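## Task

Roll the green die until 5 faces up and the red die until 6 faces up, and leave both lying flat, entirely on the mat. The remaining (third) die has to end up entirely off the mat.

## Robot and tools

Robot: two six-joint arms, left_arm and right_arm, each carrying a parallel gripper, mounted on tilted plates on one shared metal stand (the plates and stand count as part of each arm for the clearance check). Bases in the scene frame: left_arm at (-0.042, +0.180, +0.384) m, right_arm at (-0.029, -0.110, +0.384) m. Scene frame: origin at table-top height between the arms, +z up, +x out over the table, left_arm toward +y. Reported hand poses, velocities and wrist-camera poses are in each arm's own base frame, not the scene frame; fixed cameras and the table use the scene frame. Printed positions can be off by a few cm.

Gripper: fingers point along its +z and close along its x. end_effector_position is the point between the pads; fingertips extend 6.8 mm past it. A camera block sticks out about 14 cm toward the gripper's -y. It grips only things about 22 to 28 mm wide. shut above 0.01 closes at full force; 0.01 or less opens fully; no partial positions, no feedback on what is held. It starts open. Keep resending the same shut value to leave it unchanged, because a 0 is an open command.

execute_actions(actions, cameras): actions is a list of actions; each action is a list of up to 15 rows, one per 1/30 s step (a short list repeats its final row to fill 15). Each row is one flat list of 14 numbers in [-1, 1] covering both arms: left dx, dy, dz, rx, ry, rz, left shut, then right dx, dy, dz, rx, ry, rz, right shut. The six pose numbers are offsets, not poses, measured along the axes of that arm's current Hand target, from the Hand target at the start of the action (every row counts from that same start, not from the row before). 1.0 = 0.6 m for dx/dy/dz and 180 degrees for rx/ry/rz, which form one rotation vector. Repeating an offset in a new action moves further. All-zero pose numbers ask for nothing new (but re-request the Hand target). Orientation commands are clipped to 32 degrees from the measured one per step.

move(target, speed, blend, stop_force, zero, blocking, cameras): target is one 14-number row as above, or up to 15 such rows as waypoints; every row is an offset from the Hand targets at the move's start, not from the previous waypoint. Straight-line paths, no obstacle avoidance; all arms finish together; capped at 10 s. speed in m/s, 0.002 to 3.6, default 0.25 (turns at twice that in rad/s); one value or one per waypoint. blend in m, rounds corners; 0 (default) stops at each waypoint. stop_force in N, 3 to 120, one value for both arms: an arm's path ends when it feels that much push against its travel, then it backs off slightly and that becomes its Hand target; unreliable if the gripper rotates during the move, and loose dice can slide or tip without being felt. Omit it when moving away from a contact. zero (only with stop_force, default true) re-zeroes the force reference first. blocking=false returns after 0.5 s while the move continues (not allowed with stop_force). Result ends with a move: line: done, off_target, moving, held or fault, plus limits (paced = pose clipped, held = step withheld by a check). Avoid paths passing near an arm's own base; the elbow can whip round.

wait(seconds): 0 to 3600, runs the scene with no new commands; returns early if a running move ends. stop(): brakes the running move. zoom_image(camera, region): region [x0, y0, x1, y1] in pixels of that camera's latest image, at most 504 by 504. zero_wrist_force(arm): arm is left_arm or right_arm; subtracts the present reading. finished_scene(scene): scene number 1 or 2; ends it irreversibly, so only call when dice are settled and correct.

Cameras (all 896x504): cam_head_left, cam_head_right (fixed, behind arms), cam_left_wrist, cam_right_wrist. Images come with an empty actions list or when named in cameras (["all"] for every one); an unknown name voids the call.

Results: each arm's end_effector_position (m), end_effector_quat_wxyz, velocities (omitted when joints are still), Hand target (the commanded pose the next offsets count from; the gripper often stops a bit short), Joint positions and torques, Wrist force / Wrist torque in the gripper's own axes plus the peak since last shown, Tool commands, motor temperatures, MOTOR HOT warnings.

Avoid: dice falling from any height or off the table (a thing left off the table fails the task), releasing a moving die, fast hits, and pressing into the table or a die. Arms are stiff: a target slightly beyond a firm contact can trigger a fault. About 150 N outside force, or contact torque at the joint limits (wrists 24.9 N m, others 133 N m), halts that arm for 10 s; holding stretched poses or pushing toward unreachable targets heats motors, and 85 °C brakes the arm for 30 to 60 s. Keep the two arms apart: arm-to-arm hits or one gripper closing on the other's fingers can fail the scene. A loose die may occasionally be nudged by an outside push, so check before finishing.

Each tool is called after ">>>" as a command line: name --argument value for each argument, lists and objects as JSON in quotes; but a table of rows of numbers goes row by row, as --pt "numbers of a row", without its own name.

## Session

>>> execute_actions --actions '[]'

>>> zoom_image --camera "cam_head_right" --region '[60, 120, 500, 360]'

Scene clock: 0.00 s.
left_arm: end_effector_position=(+0.4427, +0.2521, +0.2698) end_effector_quat_wxyz=(-0.500, +0.859, -0.025, -0.109) | right_arm: end_effector_position=(+0.8682, +0.2265, +0.3966) end_effector_quat_wxyz=(-0.192, +0.662, -0.594, +0.415)
Joint positions: left_arm=[-0.104 -1.511 1.983 4.727 -0.568 1.255] | right_arm=[3.679 -2.329 -0.889 -0.741 0.924 -2.977]
Joint velocities: within noise
Joint torques (N m): no reading
Motor temperatures (°C): left_arm=[27 28 28 36 36 34] | right_arm=[34 27 27 37 39 33]
Wrist force (N): no reading
Wrist torque (N m): no reading
Wrist force, peak (N): no reading
Hand target: left_arm +0.4427, +0.2521, +0.2698; -0.500, +0.859, -0.025, -0.109 | right_arm +0.8682, +0.2265, +0.3966; -0.192, +0.662, -0.594, +0.415
Tool commands: left_gripper/shut=+0.0 right_gripper/shut=+0.0
camera_calibration:
cam_left_wrist: T_world_to_cam=[[0.97142, 0.06674, -0.22781, -0.38733], [0.02301, -0.98162, -0.18944, 0.30368], [-0.23627, 0.17878, -0.9551, 0.41756]] pos_world=[0.46792, 0.2493, 0.3681]
cam_right_wrist: T_world_to_cam=[[-0.04943, -0.93944, 0.33913, 0.1155], [-0.99848, 0.03821, -0.03969, 0.89564], [0.02433, -0.34058, -0.9399, 0.52637]] pos_world=[0.88718, 0.25356, 0.49112]

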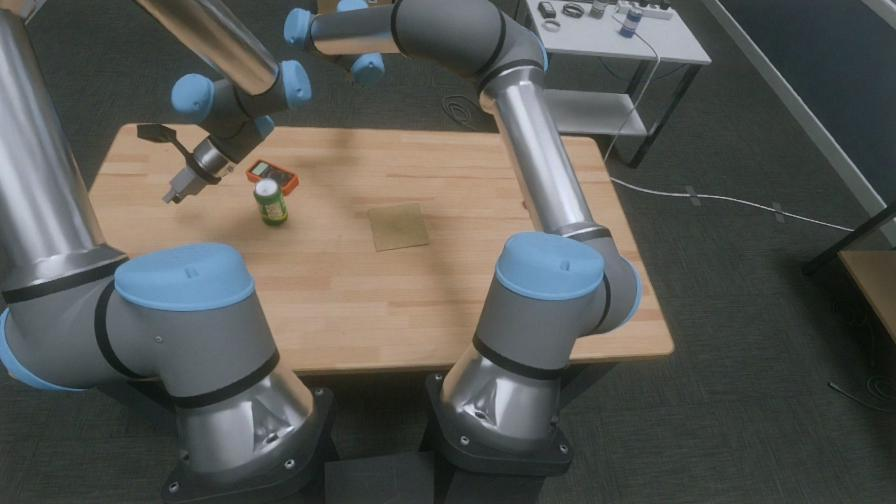

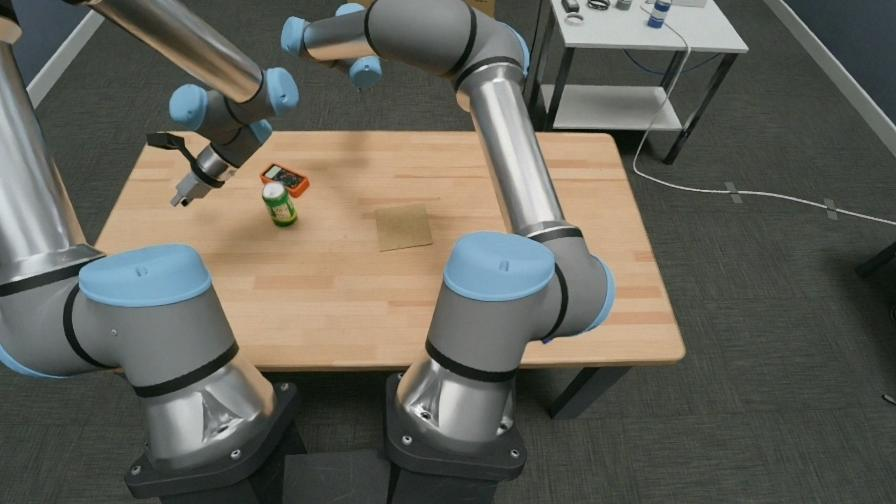

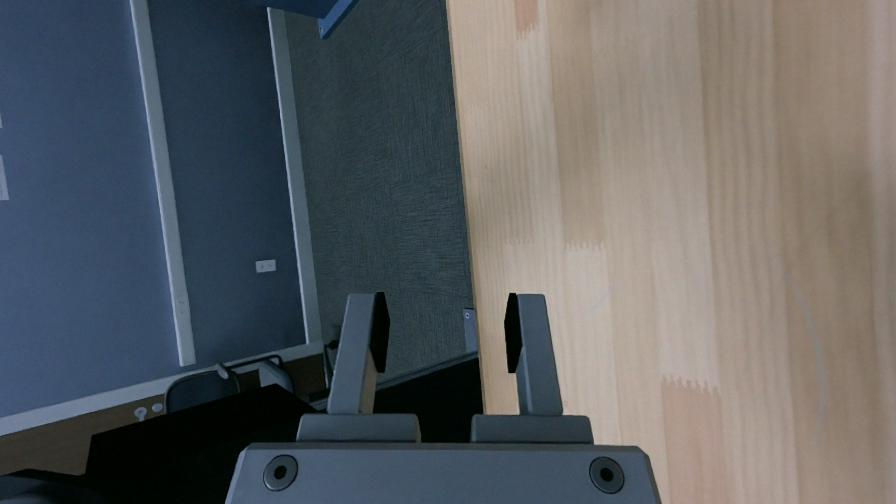

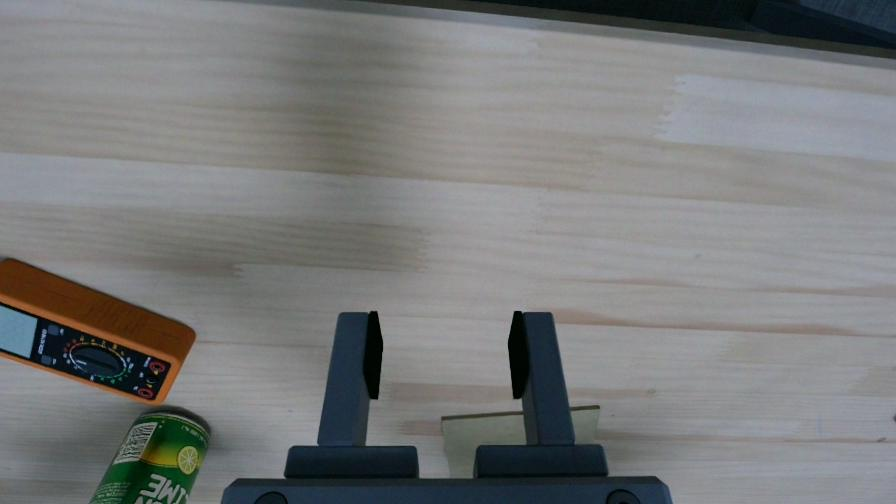

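Scaled by 1.145 from the camera's image (finer frame: 1280x720).

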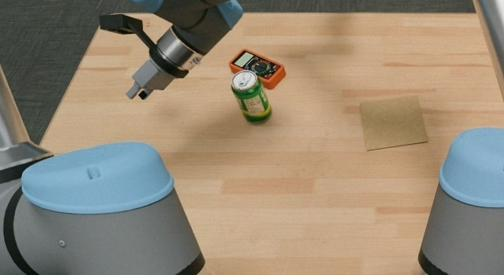

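>>> move --target '[0,0,0,0,0,0,0,0.606,0.279,-0.214,0,0,0,0]' --speed 0.5 --cameras '["all"]'

Scene clock: 25.70 s.
left_arm: end_effector_position=(+0.4427, +0.2521, +0.2698) end_effector_quat_wxyz=(-0.500, +0.859, -0.025, -0.109) | right_arm: end_effector_position=(+0.6456, -0.1237, +0.4633) end_effector_quat_wxyz=(-0.192, +0.662, -0.594, +0.415)
Joint positions: left_arm=[-0.104 -1.511 1.983 4.727 -0.568 1.255] | right_arm=[3.256 -1.664 -1.705 -0.436 1.239 -3.3]
Joint torques (N m): left_arm=[1.72 -38.19 -7.79 -0.59 0.11 -0.04] | right_arm=[-4.68 37.24 24.62 0.65 -1.12 0.46]
Wrist force (N): left_arm=[0.0 -0.2 0.4] | right_arm=[-0.1 0.4 0.3]
Wrist torque (N m): left_arm=[-0.02 0.01 0.01] | right_arm=[0.05 0.01 -0.15]
Wrist force, peak (N): left_arm=[0.5 0.0 0.2] | right_arm=[2.0 1.4 -0.6]
Hand target: left_arm +0.4427, +0.2521, +0.2698; -0.500, +0.859, -0.025, -0.109 | right_arm +0.6456, -0.1238, +0.4634; -0.192, +0.662, -0.594, +0.415
Off the commanded pose: left_arm 0.000 m, 0 deg | right_arm 0.000 m, 0 deg.
move: done
cam_left_wrist: T_world_to_cam=[[0.97142, 0.06674, -0.22781, -0.38733], [0.02301, -0.98162, -0.18944, 0.30368], [-0.23627, 0.17878, -0.9551, 0.41756]] pos_world=[0.46792, 0.2493, 0.3681]
cam_right_wrist: T_world_to_cam=[[-0.04943, -0.93944, 0.33913, -0.24724], [-0.99848, 0.03821, -0.03969, 0.68941], [0.02433, -0.34058, -0.9399, 0.47527]] pos_world=[0.66458, -0.09674, 0.55792]

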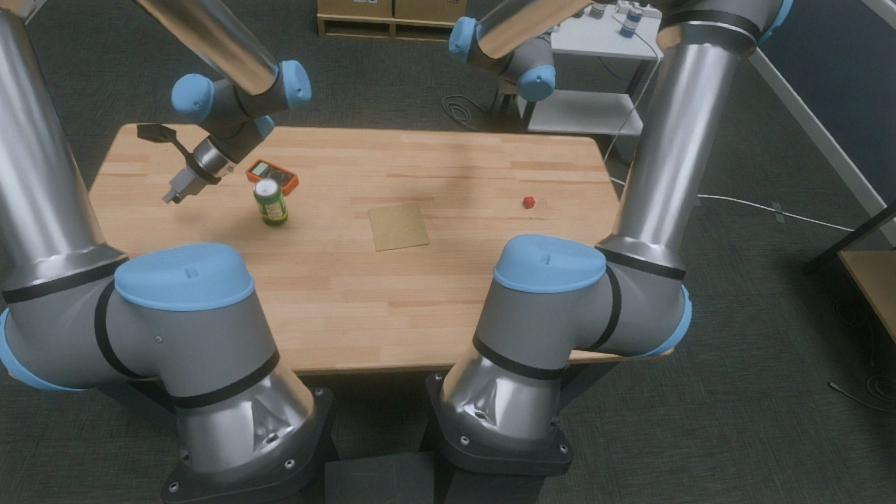

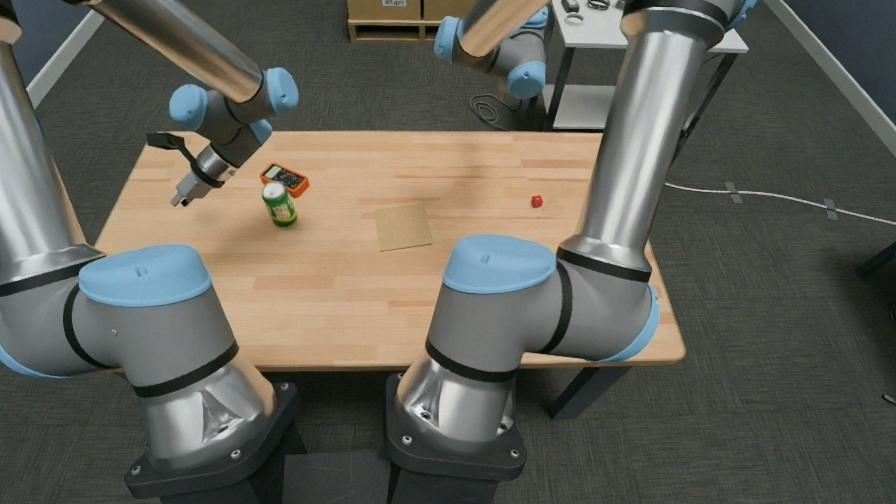

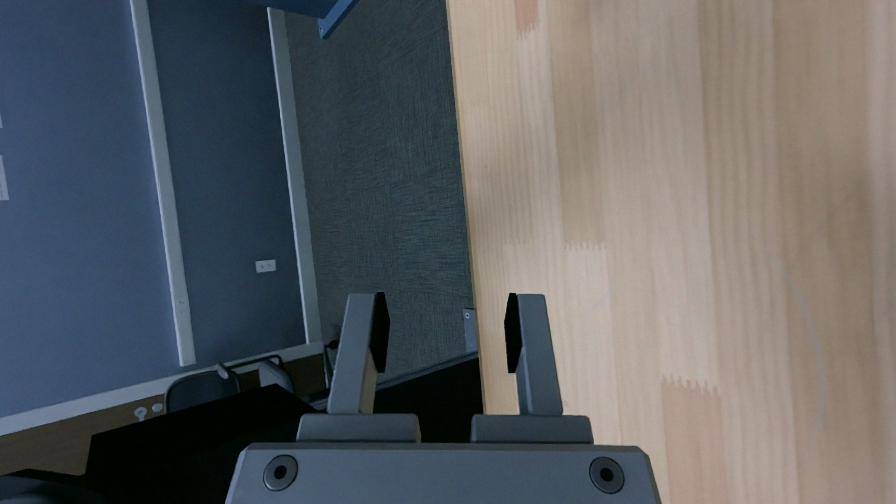

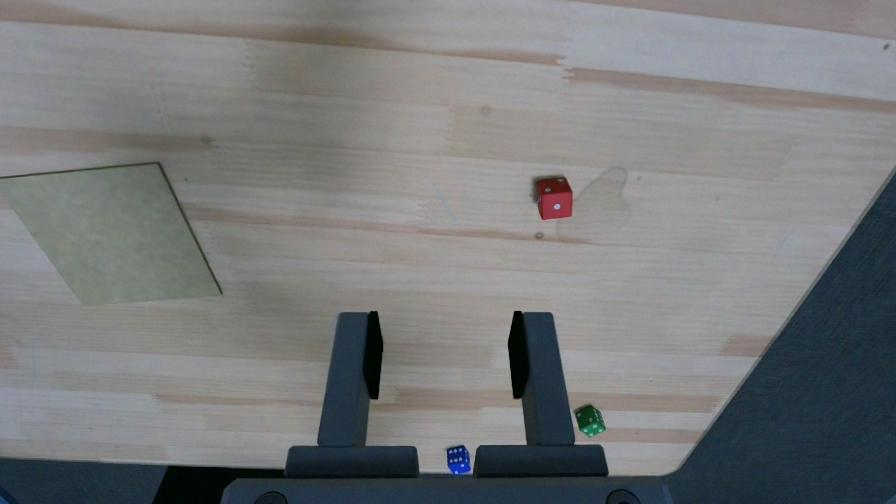

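Excellent view: all on the right side.

>>> zoom_image --camera "cam_right_wrist" --region '[520, 160, 600, 240]'

>>> zoom_image --camera "cam_right_wrist" --region '[560, 390, 620, 450]'

>>> zoom_image --camera "cam_head_right" --region '[522, 188, 552, 214]'

Scaled by 6.300 from the camera's image (finer frame: 1280x720).

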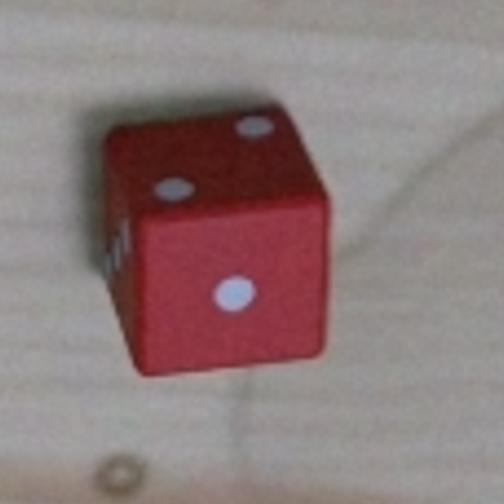

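Scaled by 8.400 from the camera's image (finer frame: 1280x720).

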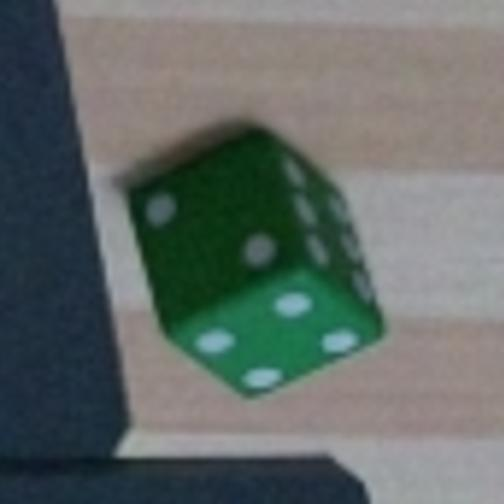

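Scaled by 16.800 from the camera's image (finer frame: 1280x720).

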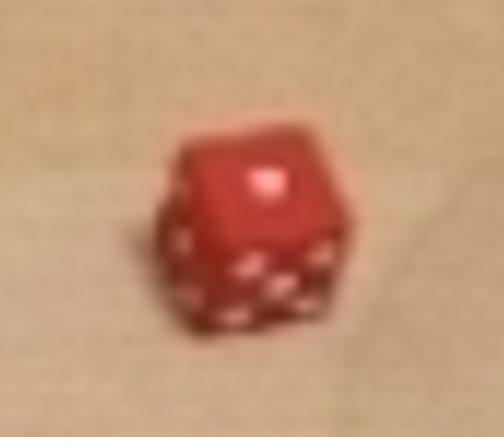

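>>> move --target '[0,0,0,0,0,0,0,0.175,0.371,0.2893,0.212,-0.0252,-0.0322,0]' --speed 0.4 --cameras '["cam_head_right","cam_right_wrist"]'

>>> zoom_image --camera "cam_right_wrist" --region '[300, 0, 600, 300]'

Scene clock: 74.87 s.
left_arm: end_effector_position=(+0.4427, +0.2521, +0.2698) end_effector_quat_wxyz=(-0.500, +0.859, -0.025, -0.109) | right_arm: end_effector_position=(+0.6358, -0.3138, +0.2300) end_effector_quat_wxyz=(-0.400, +0.608, -0.384, +0.569)
Joint positions: left_arm=[-0.104 -1.511 1.983 4.727 -0.568 1.255] | right_arm=[2.756 -2.369 -1.737 0.928 2.005 -3.552]
Joint torques (N m): left_arm=[1.26 -38.24 -7.43 -0.7 0.01 -0.07] | right_arm=[-12.63 32.18 2.25 4.59 1.93 -1.57]
Wrist force (N): left_arm=[0.0 0.0 -0.3] | right_arm=[0.0 -0.4 -0.1]
Wrist torque (N m): left_arm=[0.00 0.01 0.00] | right_arm=[0.04 0.04 0.04]
Wrist force, peak (N): left_arm=[0.5 0.1 -0.2] | right_arm=[0.3 2.3 -0.3]
Hand target: left_arm +0.4427, +0.2521, +0.2698; -0.500, +0.859, -0.025, -0.109 | right_arm +0.6358, -0.3138, +0.2299; -0.400, +0.608, -0.384, +0.569
Off the commanded pose: left_arm 0.000 m, 0 deg | right_arm 0.000 m, 0 deg.
move: done
cam_right_wrist: T_world_to_cam=[[0.04602, -0.91643, 0.39753, -0.41402], [-0.76853, -0.28671, -0.57199, 0.55186], [0.63816, -0.27919, -0.7175, -0.23084]] pos_world=[0.59049, -0.28565, 0.31462]

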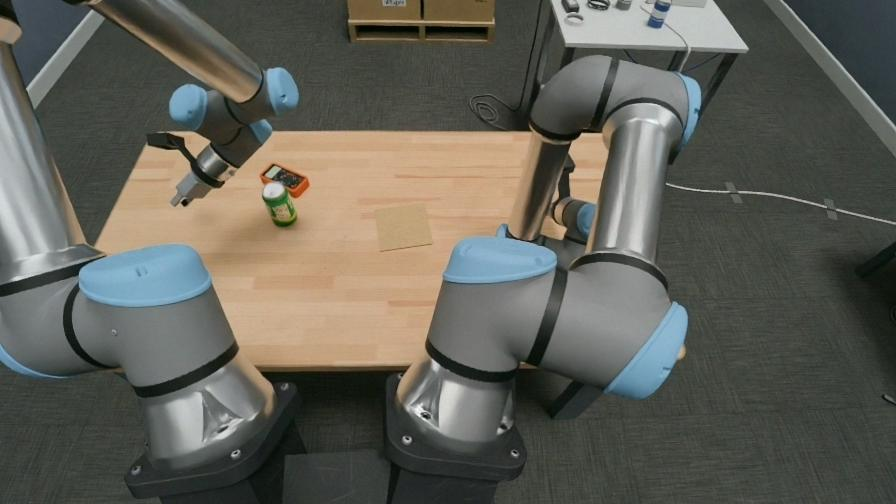

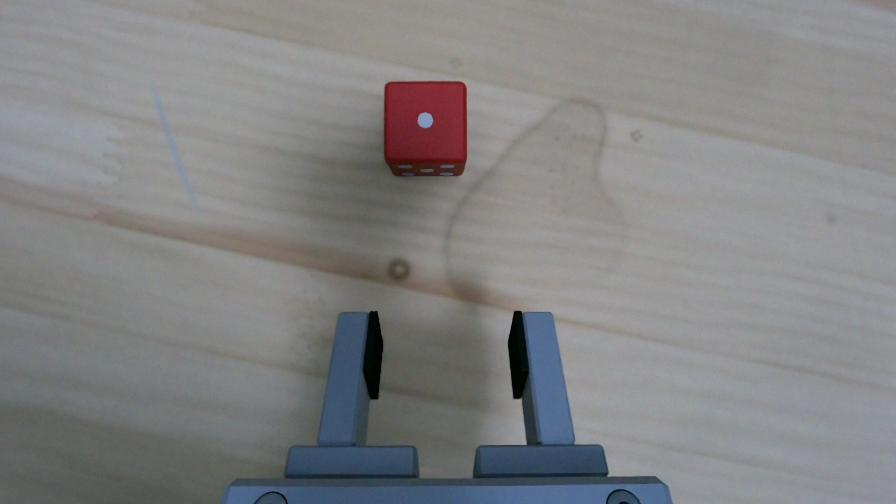

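Scaled by 1.680 from the camera's image (finer frame: 1280x720).

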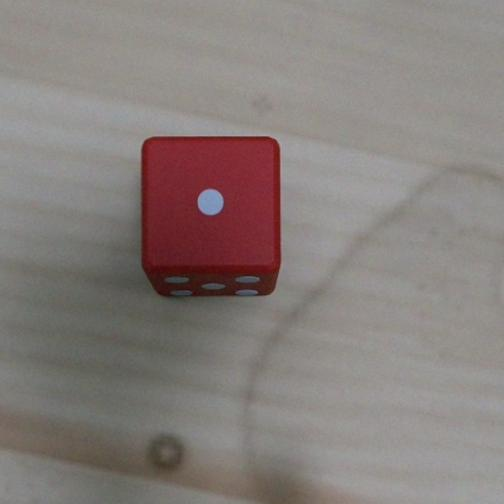

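>>> move --target '[0,0,0,0,0,0,0,-0.010,0,0.07,0,0,0,0]' --speed 0.2 --cameras '["cam_right_wrist"]'

>>> zoom_image --camera "cam_right_wrist" --region '[320, 120, 580, 420]'

Scene clock: 98.97 s.
left_arm: end_effector_position=(+0.4427, +0.2521, +0.2698) end_effector_quat_wxyz=(-0.500, +0.859, -0.025, -0.109) | right_arm: end_effector_position=(+0.6774, -0.3062, +0.2261) end_effector_quat_wxyz=(-0.400, +0.608, -0.384, +0.569)
Joint positions: left_arm=[-0.104 -1.511 1.983 4.727 -0.568 1.255] | right_arm=[2.796 -2.42 -1.635 0.878 1.965 -3.55]
Joint torques (N m): left_arm=[2.14 -39.26 -8.43 -0.36 0.01 -0.15] | right_arm=[-10.89 60.29 0.39 3.39 1.71 -0.04]
Wrist force (N): left_arm=[-0.1 -0.3 -0.1] | right_arm=[-0.5 -0.2 -0.2]
Wrist torque (N m): left_arm=[-0.03 0.02 0.00] | right_arm=[0.07 0.04 -0.15]
Wrist force, peak (N): left_arm=[0.0 0.2 0.5] | right_arm=[0.2 -0.3 -1.6]
Hand target: left_arm +0.4427, +0.2521, +0.2698; -0.500, +0.859, -0.025, -0.109 | right_arm +0.6774, -0.3063, +0.2262; -0.400, +0.608, -0.384, +0.569
Off the commanded pose: left_arm 0.000 m, 0 deg | right_arm 0.000 m, 0 deg.
move: done
cam_right_wrist: T_world_to_cam=[[0.04623, -0.91647, 0.39743, -0.40753], [-0.76847, -0.28682, -0.572, 0.58365], [0.63821, -0.27897, -0.71754, -0.25795]] pos_world=[0.63199, -0.27805, 0.31072]

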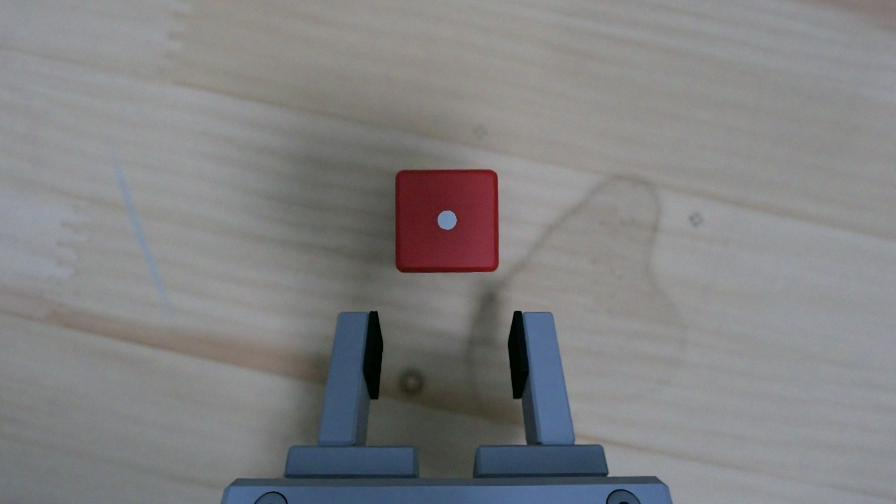

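Scaled by 1.680 from the camera's image (finer frame: 1280x720).

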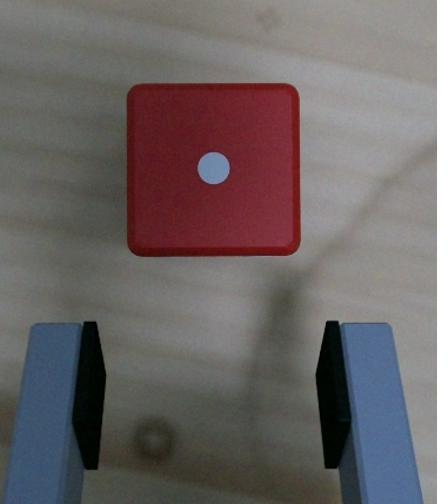

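>>> move --target '[0,0,0,0,0,0,0,0,0,0.0642,0,0,0,0]' --speed 0.12

>>> execute_actions --actions '[[[0,0,0,0,0,0,0,0,0,0,0,0,0,1]]]'

>>> move --pt "0 0 0 0 0 0 0 0 -0.1149 -0.0965 0 0 0 1" --pt "0 0 0 0 0 0 0 -0.2972 -0.0407 -0.1228 -0.4167 0 0 1" --pt "0 0 0 0 0 0 0 -0.2972 0.0257 -0.0671 -0.4167 0 0 1" --speed '[0.4,0.4,0.2]' --blend '[0.03,0.015,0]'

>>> move --target '[0,0,0,0,0,0,0,0,-0.0127,0.0272,0,0,0,1]' --speed 0.015 --stop_force 6 --cameras '["all"]'

Scene clock: 127.40 s.
left_arm: end_effector_position=(+0.4427, +0.2521, +0.2698) end_effector_quat_wxyz=(-0.500, +0.859, -0.025, -0.109) | right_arm: end_effector_position=(+0.7159, -0.3043, +0.2248) end_effector_quat_wxyz=(-0.400, +0.608, -0.384, +0.569)
Joint positions: left_arm=[-0.104 -1.511 1.983 4.727 -0.568 1.255] | right_arm=[2.821 -2.471 -1.523 0.817 1.94 -3.549]
Joint torques (N m): left_arm=[2.28 -37.38 -8.63 -0.45 0.17 -0.09] | right_arm=[-15.98 62.79 -3.7 3.88 2.54 1.39]
Wrist force (N): left_arm=[-0.1 -0.2 -0.4] | right_arm=[-0.4 0.1 0.1]
Wrist torque (N m): left_arm=[-0.02 0.01 0.01] | right_arm=[0.09 0.03 -0.16]
Wrist force, peak (N): left_arm=[-0.1 -0.4 -0.3] | right_arm=[0.0 -0.5 -1.4]
Hand target: left_arm +0.4427, +0.2521, +0.2698; -0.500, +0.859, -0.025, -0.109 | right_arm +0.7159, -0.3044, +0.2250; -0.400, +0.608, -0.384, +0.569
Off the commanded pose: left_arm 0.000 m, 0 deg | right_arm 0.000 m, 0 deg.
move: done

Scene clock: 128.10 s.
left_arm: end_effector_position=(+0.4427, +0.2521, +0.2698) end_effector_quat_wxyz=(-0.500, +0.859, -0.025, -0.109) | right_arm: end_effector_position=(+0.7159, -0.3044, +0.2249) end_effector_quat_wxyz=(-0.400, +0.608, -0.384, +0.569)
Joint positions: left_arm=[-0.104 -1.511 1.983 4.727 -0.568 1.255] | right_arm=[2.821 -2.47 -1.523 0.817 1.94 -3.549]
Joint torques (N m): left_arm=[1.27 -38.27 -8.28 -0.76 -0.06 -0.27] | right_arm=[-15.48 62.29 2.81 1.75 1.69 0.09]
Wrist force (N): left_arm=[0.0 0.1 0.0] | right_arm=[-0.3 0.1 0.1]
Wrist torque (N m): left_arm=[0.00 0.01 0.00] | right_arm=[0.08 0.02 -0.16]
Wrist force, peak (N): left_arm=[-0.1 -0.3 -0.2] | right_arm=[-0.5 0.1 0.2]
Hand target: left_arm +0.4427, +0.2521, +0.2698; -0.500, +0.859, -0.025, -0.109 | right_arm +0.7159, -0.3044, +0.2250; -0.400, +0.608, -0.384, +0.569
Off the commanded pose: left_arm 0.000 m, 0 deg | right_arm 0.000 m, 0 deg.

Scene clock: 130.80 s.
left_arm: end_effector_position=(+0.4427, +0.2521, +0.2698) end_effector_quat_wxyz=(-0.500, +0.859, -0.025, -0.109) | right_arm: end_effector_position=(+0.6652, -0.1480, +0.1436) end_effector_quat_wxyz=(+0.053, +0.725, -0.651, +0.218)
Joint positions: left_arm=[-0.104 -1.511 1.983 4.727 -0.568 1.255] | right_arm=[3.231 -2.066 -1.74 -0.674 1.181 -3.206]
Joint torques (N m): left_arm=[1.96 -37.42 -9.57 -0.59 -0.09 -0.27] | right_arm=[12.81 42.83 -2.42 1.65 -2.08 1.74]
Wrist force (N): left_arm=[0.2 -0.2 0.0] | right_arm=[0.0 0.5 1.0]
Wrist torque (N m): left_arm=[-0.02 -0.01 0.00] | right_arm=[0.05 0.03 -0.21]
Wrist force, peak (N): left_arm=[-0.1 -0.1 -0.4] | right_arm=[-0.6 2.2 1.4]
Hand target: left_arm +0.4427, +0.2521, +0.2698; -0.500, +0.859, -0.025, -0.109 | right_arm +0.6652, -0.1480, +0.1435; +0.053, +0.725, -0.651, +0.218
Off the commanded pose: left_arm 0.000 m, 0 deg | right_arm 0.000 m, 0 deg.
move: done

Scene clock: 132.73 s.
left_arm: end_effector_position=(+0.4427, +0.2521, +0.2698) end_effector_quat_wxyz=(-0.500, +0.859, -0.025, -0.109) | right_arm: end_effector_position=(+0.6739, -0.1516, +0.1335) end_effector_quat_wxyz=(+0.053, +0.725, -0.651, +0.218)
Joint positions: left_arm=[-0.104 -1.511 1.983 4.727 -0.568 1.255] | right_arm=[3.224 -2.098 -1.718 -0.659 1.182 -3.214]
Joint torques (N m): left_arm=[1.77 -38.34 -7.88 -0.42 -0.12 -0.07] | right_arm=[10.92 56.02 -8.11 -0.54 -2.76 2.02]
Wrist force (N): left_arm=[0.0 0.0 0.0] | right_arm=[-1.3 2.7 -7.3]
Wrist torque (N m): left_arm=[0.00 0.00 0.01] | right_arm=[0.02 0.01 -0.08]
Wrist force, peak (N): left_arm=[0.1 -0.5 -0.1] | right_arm=[-2.4 13.4 -28.5]
Hand target: left_arm +0.4427, +0.2521, +0.2698; -0.500, +0.859, -0.025, -0.109 | right_arm +0.6739, -0.1516, +0.1335; +0.053, +0.725, -0.651, +0.218 (not the last commanded pose)
Off the commanded pose: left_arm 0.000 m, 0 deg | right_arm 0.004 m, 0 deg.
move: contact (right_arm)
cam_left_wrist: T_world_to_cam=[[0.97142, 0.06674, -0.22781, -0.38733], [0.02301, -0.98162, -0.18944, 0.30368], [-0.23627, 0.17878, -0.9551, 0.41756]] pos_world=[0.46792, 0.2493, 0.3681]
cam_right_wrist: T_world_to_cam=[[0.06831, -0.9149, 0.39786, -0.24355], [-0.81446, 0.17917, 0.55186, 0.52391], [-0.57618, -0.36174, -0.73291, 0.52888]] pos_world=[0.74808, -0.12538, 0.1954]

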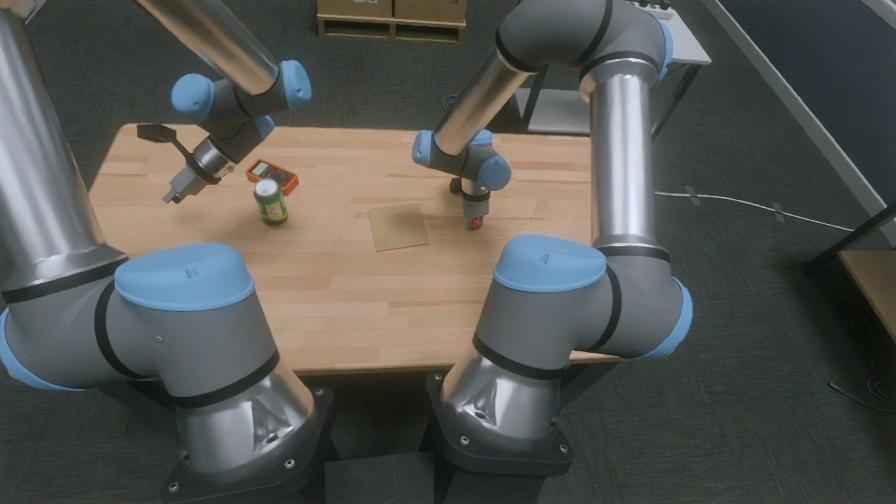

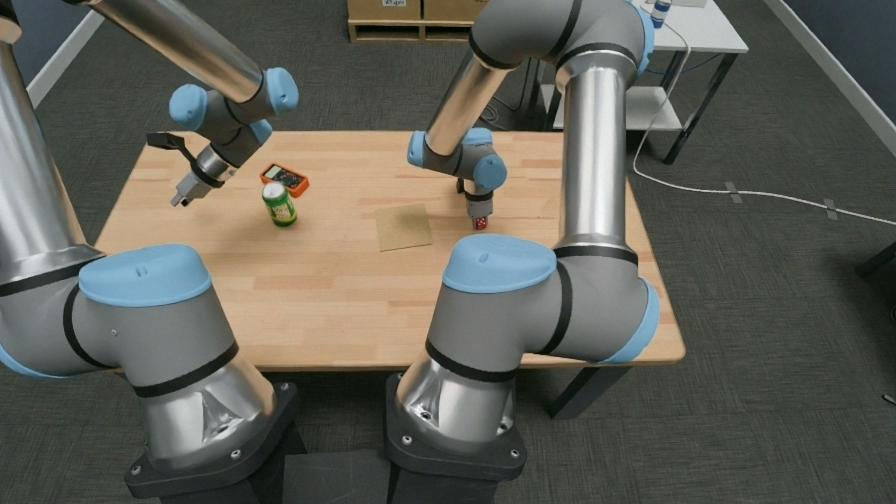

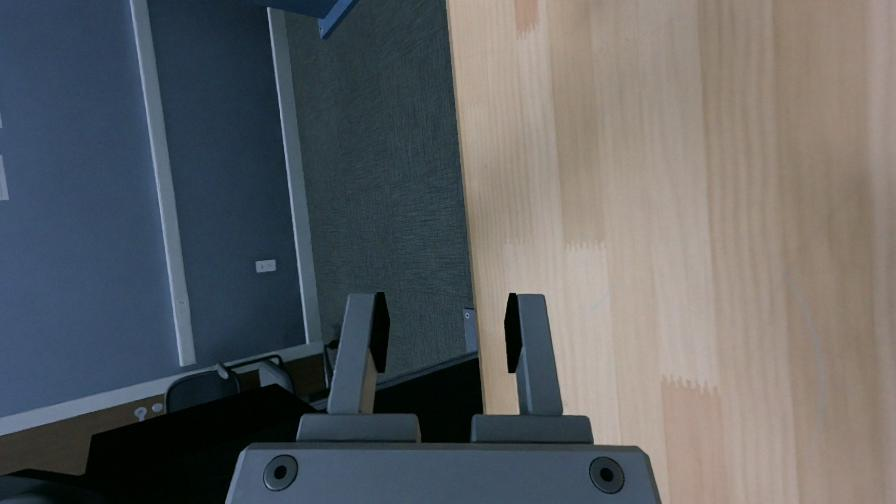

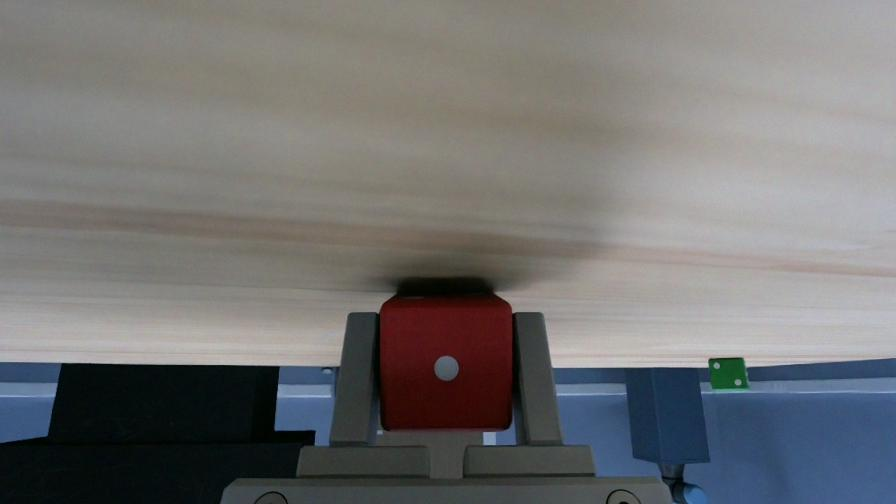

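>>> execute_actions --actions '[[[0,0,0,0,0,0,0,0,0,0,0,0,0,0]]]'

>>> move --pt "0 0 0 0 0 0 0 0 0.0212 -0.0453 0 0 0 0" --pt "0 0 0 0 0 0 0 0 0.0776 -0.1661 0 0 0 0" --pt "0 0 0 0 0 0 0 0 0.0935 -0.0255 0.4167 0 0 0" --speed '[0.08,0.4,0.3]' --blend '[0.01,0.015,0]' --cameras '["cam_right_wrist"]'

>>> zoom_image --camera "cam_right_wrist" --region '[320, 80, 580, 380]'

Scene clock: 139.17 s.
left_arm: end_effector_position=(+0.4427, +0.2521, +0.2698) end_effector_quat_wxyz=(-0.500, +0.859, -0.025, -0.109) | right_arm: end_effector_position=(+0.6739, -0.1516, +0.1335) end_effector_quat_wxyz=(+0.053, +0.725, -0.651, +0.218)
Joint positions: left_arm=[-0.104 -1.511 1.983 4.727 -0.568 1.255] | right_arm=[3.224 -2.098 -1.718 -0.659 1.182 -3.214]
Joint torques (N m): left_arm=[2.52 -38.04 -8.28 -0.51 -0.28 -0.17] | right_arm=[11.16 56.39 -2.93 0.59 -0.66 1.72]
Wrist force (N): left_arm=[0.2 -0.1 0.0] | right_arm=[0.1 0.7 0.7]
Wrist torque (N m): left_arm=[-0.01 -0.02 0.01] | right_arm=[0.06 0.02 -0.09]
Wrist force, peak (N): left_arm=[-0.2 -0.4 -0.2] | right_arm=[-1.4 3.0 -7.5]
Hand target: left_arm +0.4427, +0.2521, +0.2698; -0.500, +0.859, -0.025, -0.109 | right_arm +0.6739, -0.1516, +0.1335; +0.053, +0.725, -0.651, +0.218
Off the commanded pose: left_arm 0.000 m, 0 deg | right_arm 0.000 m, 0 deg.

Scene clock: 142.50 s.
left_arm: end_effector_position=(+0.4427, +0.2521, +0.2698) end_effector_quat_wxyz=(-0.500, +0.859, -0.025, -0.109) | right_arm: end_effector_position=(+0.6159, -0.1544, +0.1356) end_effector_quat_wxyz=(-0.400, +0.608, -0.384, +0.569)
Joint positions: left_arm=[-0.104 -1.511 1.983 4.727 -0.568 1.255] | right_arm=[3.07 -2.481 -1.989 1.295 1.691 -3.54]
Joint torques (N m): left_arm=[2.4 -38.57 -8.42 -0.39 -0.09 -0.24] | right_arm=[9.42 43.31 -15.76 4.24 -0.24 -2.04]
Wrist force (N): left_arm=[-0.2 -0.2 0.2] | right_arm=[0.0 -0.5 -0.1]
Wrist torque (N m): left_arm=[-0.01 0.03 0.01] | right_arm=[0.03 0.00 -0.11]
Wrist force, peak (N): left_arm=[-0.2 0.0 -0.5] | right_arm=[-0.1 -0.4 2.4]
Hand target: left_arm +0.4427, +0.2521, +0.2698; -0.500, +0.859, -0.025, -0.109 | right_arm +0.6158, -0.1543, +0.1357; -0.400, +0.608, -0.384, +0.569
Off the commanded pose: left_arm 0.000 m, 0 deg | right_arm 0.000 m, 0 deg.
move: done
cam_right_wrist: T_world_to_cam=[[0.04607, -0.91643, 0.39753, -0.22956], [-0.76856, -0.28673, -0.57193, 0.52826], [0.63812, -0.27917, -0.71754, -0.24119]] pos_world=[0.57049, -0.12625, 0.22032]

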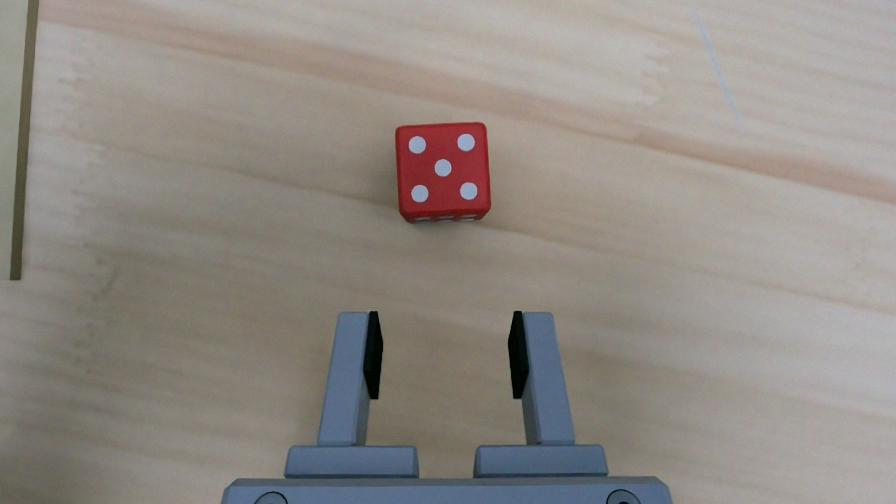

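Scaled by 1.680 from the camera's image (finer frame: 1280x720).

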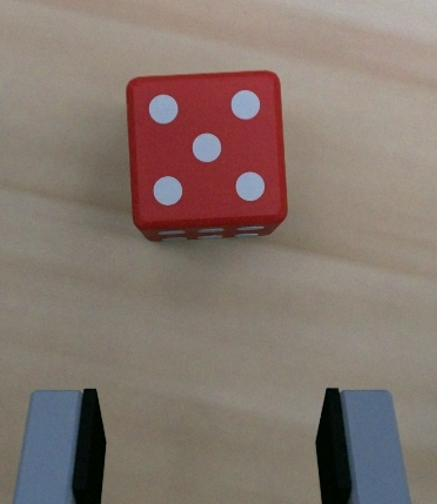

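>>> move --target '[0,0,0,0,0,0,0,-0.0021,0,0.0983,0,-0.0094,-0.0079,0]' --speed 0.12

>>> execute_actions --actions '[[[0,0,0,0,0,0,0,0,0,0,0,0,0,1]]]'

>>> move --pt "0 0 0 0 0 0 0 0 -0.1149 -0.0965 0 0 0 1" --pt "0 0 0 0 0 0 0 -0.3752 -0.1608 -0.0303 -0.4167 0 0 1" --pt "0 0 0 0 0 0 0 -0.3752 -0.0778 0.0393 -0.4167 0 0 1" --speed '[0.4,0.4,0.2]' --blend '[0.03,0.015,0]'

>>> move --target '[0,0,0,0,0,0,0,0,-0.0169,0.0362,0,0,0,1]' --speed 0.015 --stop_force 6 --cameras '["cam_right_wrist","cam_head_left"]'

>>> zoom_image --camera "cam_head_left" --region '[340, 180, 460, 270]'

Scene clock: 161.20 s.
left_arm: end_effector_position=(+0.4427, +0.2521, +0.2698) end_effector_quat_wxyz=(-0.500, +0.859, -0.025, -0.109) | right_arm: end_effector_position=(+0.6746, -0.1502, +0.1331) end_effector_quat_wxyz=(-0.398, +0.621, -0.370, +0.565)
Joint positions: left_arm=[-0.104 -1.511 1.983 4.727 -0.568 1.255] | right_arm=[3.077 -2.524 -1.823 1.16 1.712 -3.567]
Joint torques (N m): left_arm=[1.5 -37.83 -9.33 -0.6 -0.31 -0.24] | right_arm=[-4.71 52.89 -8.38 2.97 -2.13 1.93]
Wrist force (N): left_arm=[0.2 -0.1 -0.1] | right_arm=[0.0 0.1 0.1]
Wrist torque (N m): left_arm=[-0.01 0.00 0.00] | right_arm=[0.11 -0.01 -0.07]
Wrist force, peak (N): left_arm=[0.1 -0.3 -0.4] | right_arm=[0.3 -0.7 -1.0]
Hand target: left_arm +0.4427, +0.2521, +0.2698; -0.500, +0.859, -0.025, -0.109 | right_arm +0.6746, -0.1503, +0.1333; -0.398, +0.621, -0.370, +0.565
Off the commanded pose: left_arm 0.000 m, 0 deg | right_arm 0.000 m, 0 deg.
move: done

Scene clock: 161.90 s.
left_arm: end_effector_position=(+0.4427, +0.2521, +0.2698) end_effector_quat_wxyz=(-0.500, +0.859, -0.025, -0.109) | right_arm: end_effector_position=(+0.6746, -0.1503, +0.1332) end_effector_quat_wxyz=(-0.398, +0.621, -0.370, +0.565)
Joint positions: left_arm=[-0.104 -1.511 1.983 4.727 -0.568 1.255] | right_arm=[3.076 -2.524 -1.823 1.16 1.712 -3.566]
Joint torques (N m): left_arm=[0.86 -37.22 -8.56 -0.54 -0.2 -0.13] | right_arm=[-5.15 54.53 -0.14 0.64 -2.12 1.83]
Wrist force (N): left_arm=[-0.2 0.0 -0.6] | right_arm=[0.0 0.0 0.0]
Wrist torque (N m): left_arm=[0.00 0.03 0.00] | right_arm=[0.10 0.00 -0.09]
Wrist force, peak (N): left_arm=[-0.2 0.0 -0.6] | right_arm=[-0.3 -0.2 0.1]
Hand target: left_arm +0.4427, +0.2521, +0.2698; -0.500, +0.859, -0.025, -0.109 | right_arm +0.6746, -0.1503, +0.1333; -0.398, +0.621, -0.370, +0.565
Off the commanded pose: left_arm 0.000 m, 0 deg | right_arm 0.000 m, 0 deg.

Scene clock: 164.67 s.
left_arm: end_effector_position=(+0.4427, +0.2521, +0.2698) end_effector_quat_wxyz=(-0.500, +0.859, -0.025, -0.109) | right_arm: end_effector_position=(+0.6789, +0.0753, +0.0835) end_effector_quat_wxyz=(+0.062, +0.735, -0.638, +0.223)
Joint positions: left_arm=[-0.104 -1.511 1.983 4.727 -0.568 1.255] | right_arm=[3.579 -2.179 -1.694 -0.765 1.11 -2.862]
Joint torques (N m): left_arm=[0.89 -38.98 -8.93 -0.43 -0.24 0.01] | right_arm=[22.45 42.4 -3.07 1.27 0.89 1.22]
Wrist force (N): left_arm=[0.1 0.0 -0.1] | right_arm=[0.0 0.5 0.7]
Wrist torque (N m): left_arm=[0.00 0.00 0.00] | right_arm=[0.04 0.03 -0.22]
Wrist force, peak (N): left_arm=[-0.4 -0.3 -0.1] | right_arm=[0.1 1.7 1.6]
Hand target: left_arm +0.4427, +0.2521, +0.2698; -0.500, +0.859, -0.025, -0.109 | right_arm +0.6789, +0.0753, +0.0834; +0.062, +0.735, -0.638, +0.223
Off the commanded pose: left_arm 0.000 m, 0 deg | right_arm 0.000 m, 0 deg.
move: done

Scene clock: 166.83 s.
left_arm: end_effector_position=(+0.4427, +0.2521, +0.2698) end_effector_quat_wxyz=(-0.500, +0.859, -0.025, -0.109) | right_arm: end_effector_position=(+0.6894, +0.0710, +0.0713) end_effector_quat_wxyz=(+0.062, +0.735, -0.638, +0.223)
Joint positions: left_arm=[-0.104 -1.511 1.983 4.727 -0.568 1.255] | right_arm=[3.566 -2.216 -1.67 -0.746 1.111 -2.877]
Joint torques (N m): left_arm=[1.63 -37.95 -9.44 -0.57 -0.15 -0.08] | right_arm=[21.76 52.55 -8.33 -0.81 -2.45 1.85]
Wrist force (N): left_arm=[-0.1 -0.2 -0.3] | right_arm=[-0.5 2.7 -8.8]
Wrist torque (N m): left_arm=[-0.02 0.02 0.00] | right_arm=[-0.01 -0.01 -0.17]
Wrist force, peak (N): left_arm=[-0.2 -0.4 -0.3] | right_arm=[2.1 11.6 -23.7]
Hand target: left_arm +0.4427, +0.2521, +0.2698; -0.500, +0.859, -0.025, -0.109 | right_arm +0.6894, +0.0710, +0.0713; +0.062, +0.735, -0.638, +0.223 (not the last commanded pose)
Off the commanded pose: left_arm 0.000 m, 0 deg | right_arm 0.007 m, 0 deg.
move: contact (right_arm)
cam_right_wrist: T_world_to_cam=[[0.09801, -0.90263, 0.4191, -0.0391], [-0.81368, 0.16978, 0.55596, 0.53079], [-0.57298, -0.3955, -0.71782, 0.57189]] pos_world=[0.76342, 0.10077, 0.1318]
Images, in order (width x height): cam_head_left 896x504, cam_right_wrist 896x504.

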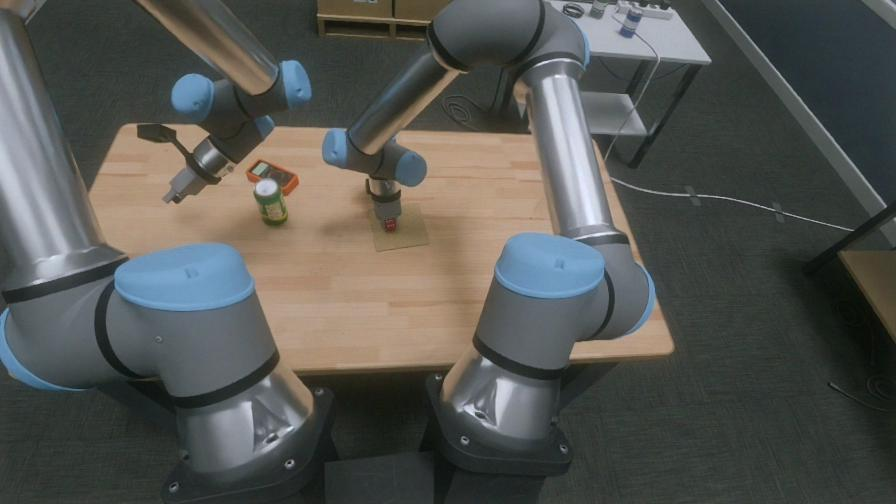

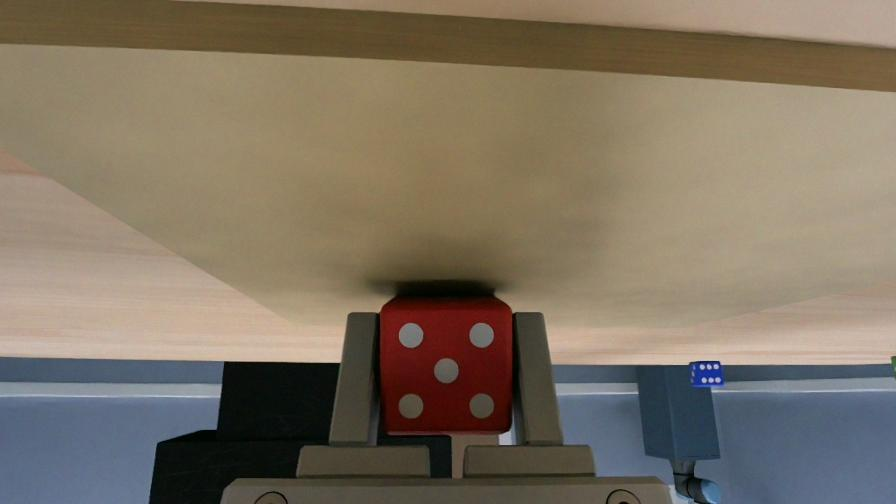

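Scaled by 4.200 from the camera's image (finer frame: 1280x720).

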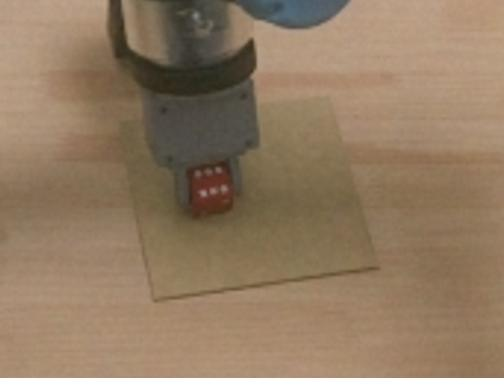

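>>> execute_actions --actions '[[[0,0,0,0,0,0,0,0,0,0,0,0,0,0]]]'

>>> move --pt "0 0 0 0 0 0 0 0 0.0212 -0.0453 0 0 0 0" --pt "0 0 0 0 0 0 0 0 0.0987 -0.2114 0 0 0 0" --pt "0 0 0 0 0 0 0 0.809 0.65 0.199 0.4047 -0.0421 -0.1902 0" --speed '[0.08,0.4,0.4]' --blend '[0.01,0.03,0]' --cameras '["cam_right_wrist","cam_head_left"]'

>>> zoom_image --camera "cam_right_wrist" --region '[320, 0, 620, 300]'

>>> zoom_image --camera "cam_head_left" --region '[340, 180, 460, 270]'

Scene clock: 204.47 s.
left_arm: end_effector_position=(+0.4427, +0.2521, +0.2698) end_effector_quat_wxyz=(-0.500, +0.859, -0.025, -0.109) | right_arm: end_effector_position=(+0.6894, +0.0709, +0.0713) end_effector_quat_wxyz=(+0.062, +0.735, -0.638, +0.223)
Joint positions: left_arm=[-0.104 -1.511 1.983 4.727 -0.568 1.255] | right_arm=[3.566 -2.216 -1.67 -0.746 1.111 -2.877]
Joint torques (N m): left_arm=[1.99 -37.14 -9.9 -0.69 -0.28 -0.22] | right_arm=[20.76 53.6 -1.58 -0.13 -0.45 1.98]
Wrist force (N): left_arm=[0.0 0.0 -0.3] | right_arm=[0.3 0.2 0.3]
Wrist torque (N m): left_arm=[0.01 0.01 0.00] | right_arm=[0.03 -0.03 -0.17]
Wrist force, peak (N): left_arm=[-0.2 -0.5 -0.5] | right_arm=[-0.6 2.8 -8.9]
Hand target: left_arm +0.4427, +0.2521, +0.2698; -0.500, +0.859, -0.025, -0.109 | right_arm +0.6894, +0.0710, +0.0713; +0.062, +0.735, -0.638, +0.223
Off the commanded pose: left_arm 0.000 m, 0 deg | right_arm 0.000 m, 0 deg.

Scene clock: 207.60 s.
left_arm: end_effector_position=(+0.4427, +0.2521, +0.2698) end_effector_quat_wxyz=(-0.500, +0.859, -0.025, -0.109) | right_arm: end_effector_position=(+0.3853, -0.4851, +0.0865) end_effector_quat_wxyz=(-0.360, +0.784, -0.157, +0.480)
Joint positions: left_arm=[-0.104 -1.511 1.983 4.727 -0.568 1.255] | right_arm=[2.16 -2.419 -1.81 -0.025 2.825 -4.963]
Joint torques (N m): left_arm=[1.86 -38.67 -9.18 -0.63 -0.13 0.02] | right_arm=[-32.08 25.16 10.19 1.22 3.18 -0.51]
Wrist force (N): left_arm=[-0.4 -0.1 -0.4] | right_arm=[-0.3 -0.3 0.2]
Wrist torque (N m): left_arm=[-0.01 0.04 0.00] | right_arm=[0.05 0.06 -0.13]
Wrist force, peak (N): left_arm=[-0.4 -0.1 -0.4] | right_arm=[0.6 -0.8 2.7]
Hand target: left_arm +0.4427, +0.2521, +0.2698; -0.500, +0.859, -0.025, -0.109 | right_arm +0.3853, -0.4851, +0.0865; -0.360, +0.784, -0.157, +0.480
Off the commanded pose: left_arm 0.000 m, 0 deg | right_arm 0.000 m, 0 deg.
move: done
cam_right_wrist: T_world_to_cam=[[0.47711, -0.58766, 0.65347, -0.53121], [-0.59654, -0.76257, -0.25023, -0.09682], [0.64537, -0.27043, -0.7144, -0.22037]] pos_world=[0.33791, -0.4456, 0.16547]
Images, in order (width x height): cam_head_left 896x504, cam_right_wrist 896x504.

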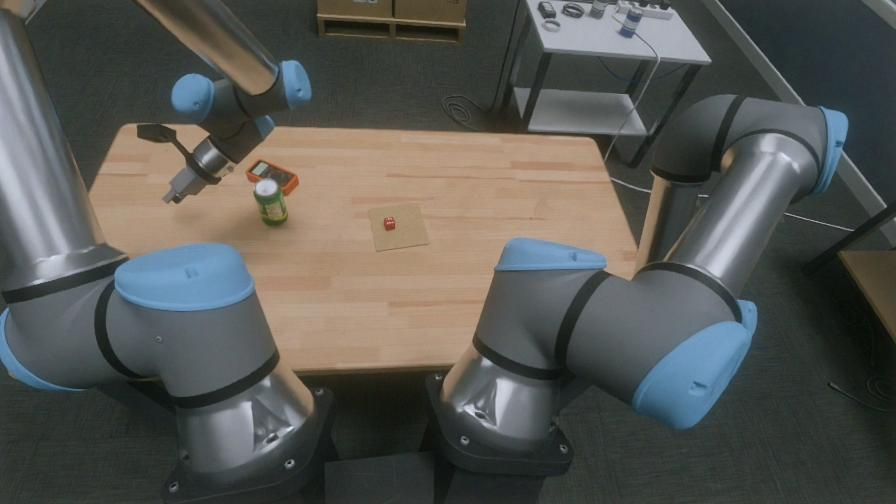

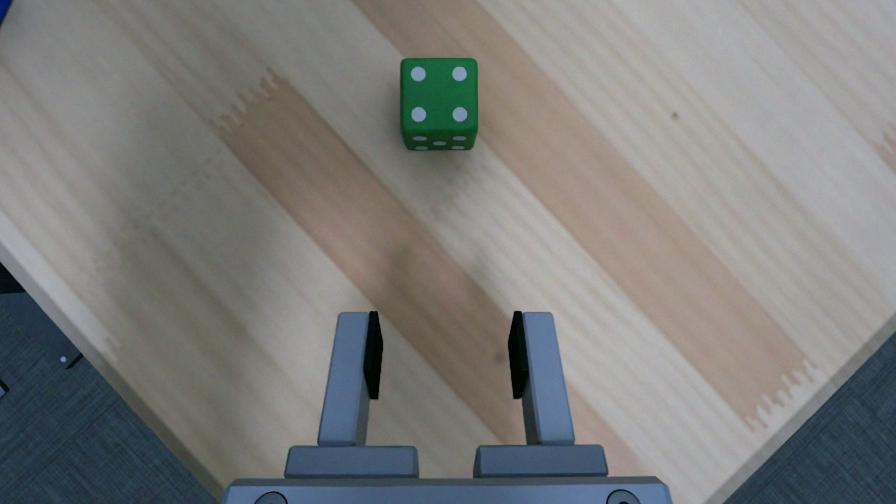

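Scaled by 1.680 from the camera's image (finer frame: 1280x720).

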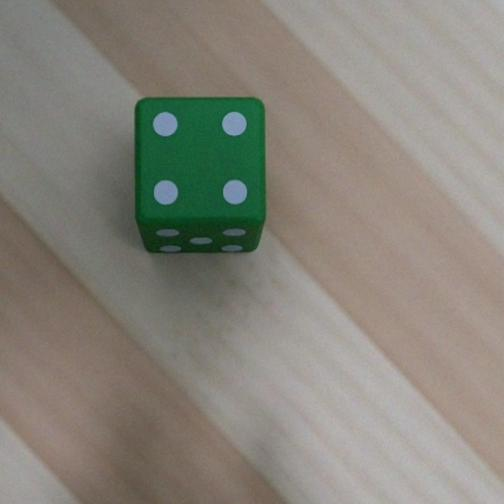

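Scaled by 4.200 from the camera's image (finer frame: 1280x720).

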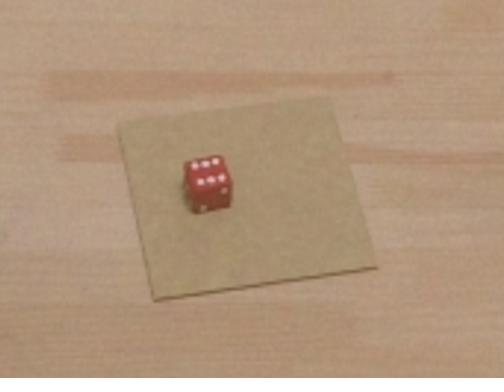

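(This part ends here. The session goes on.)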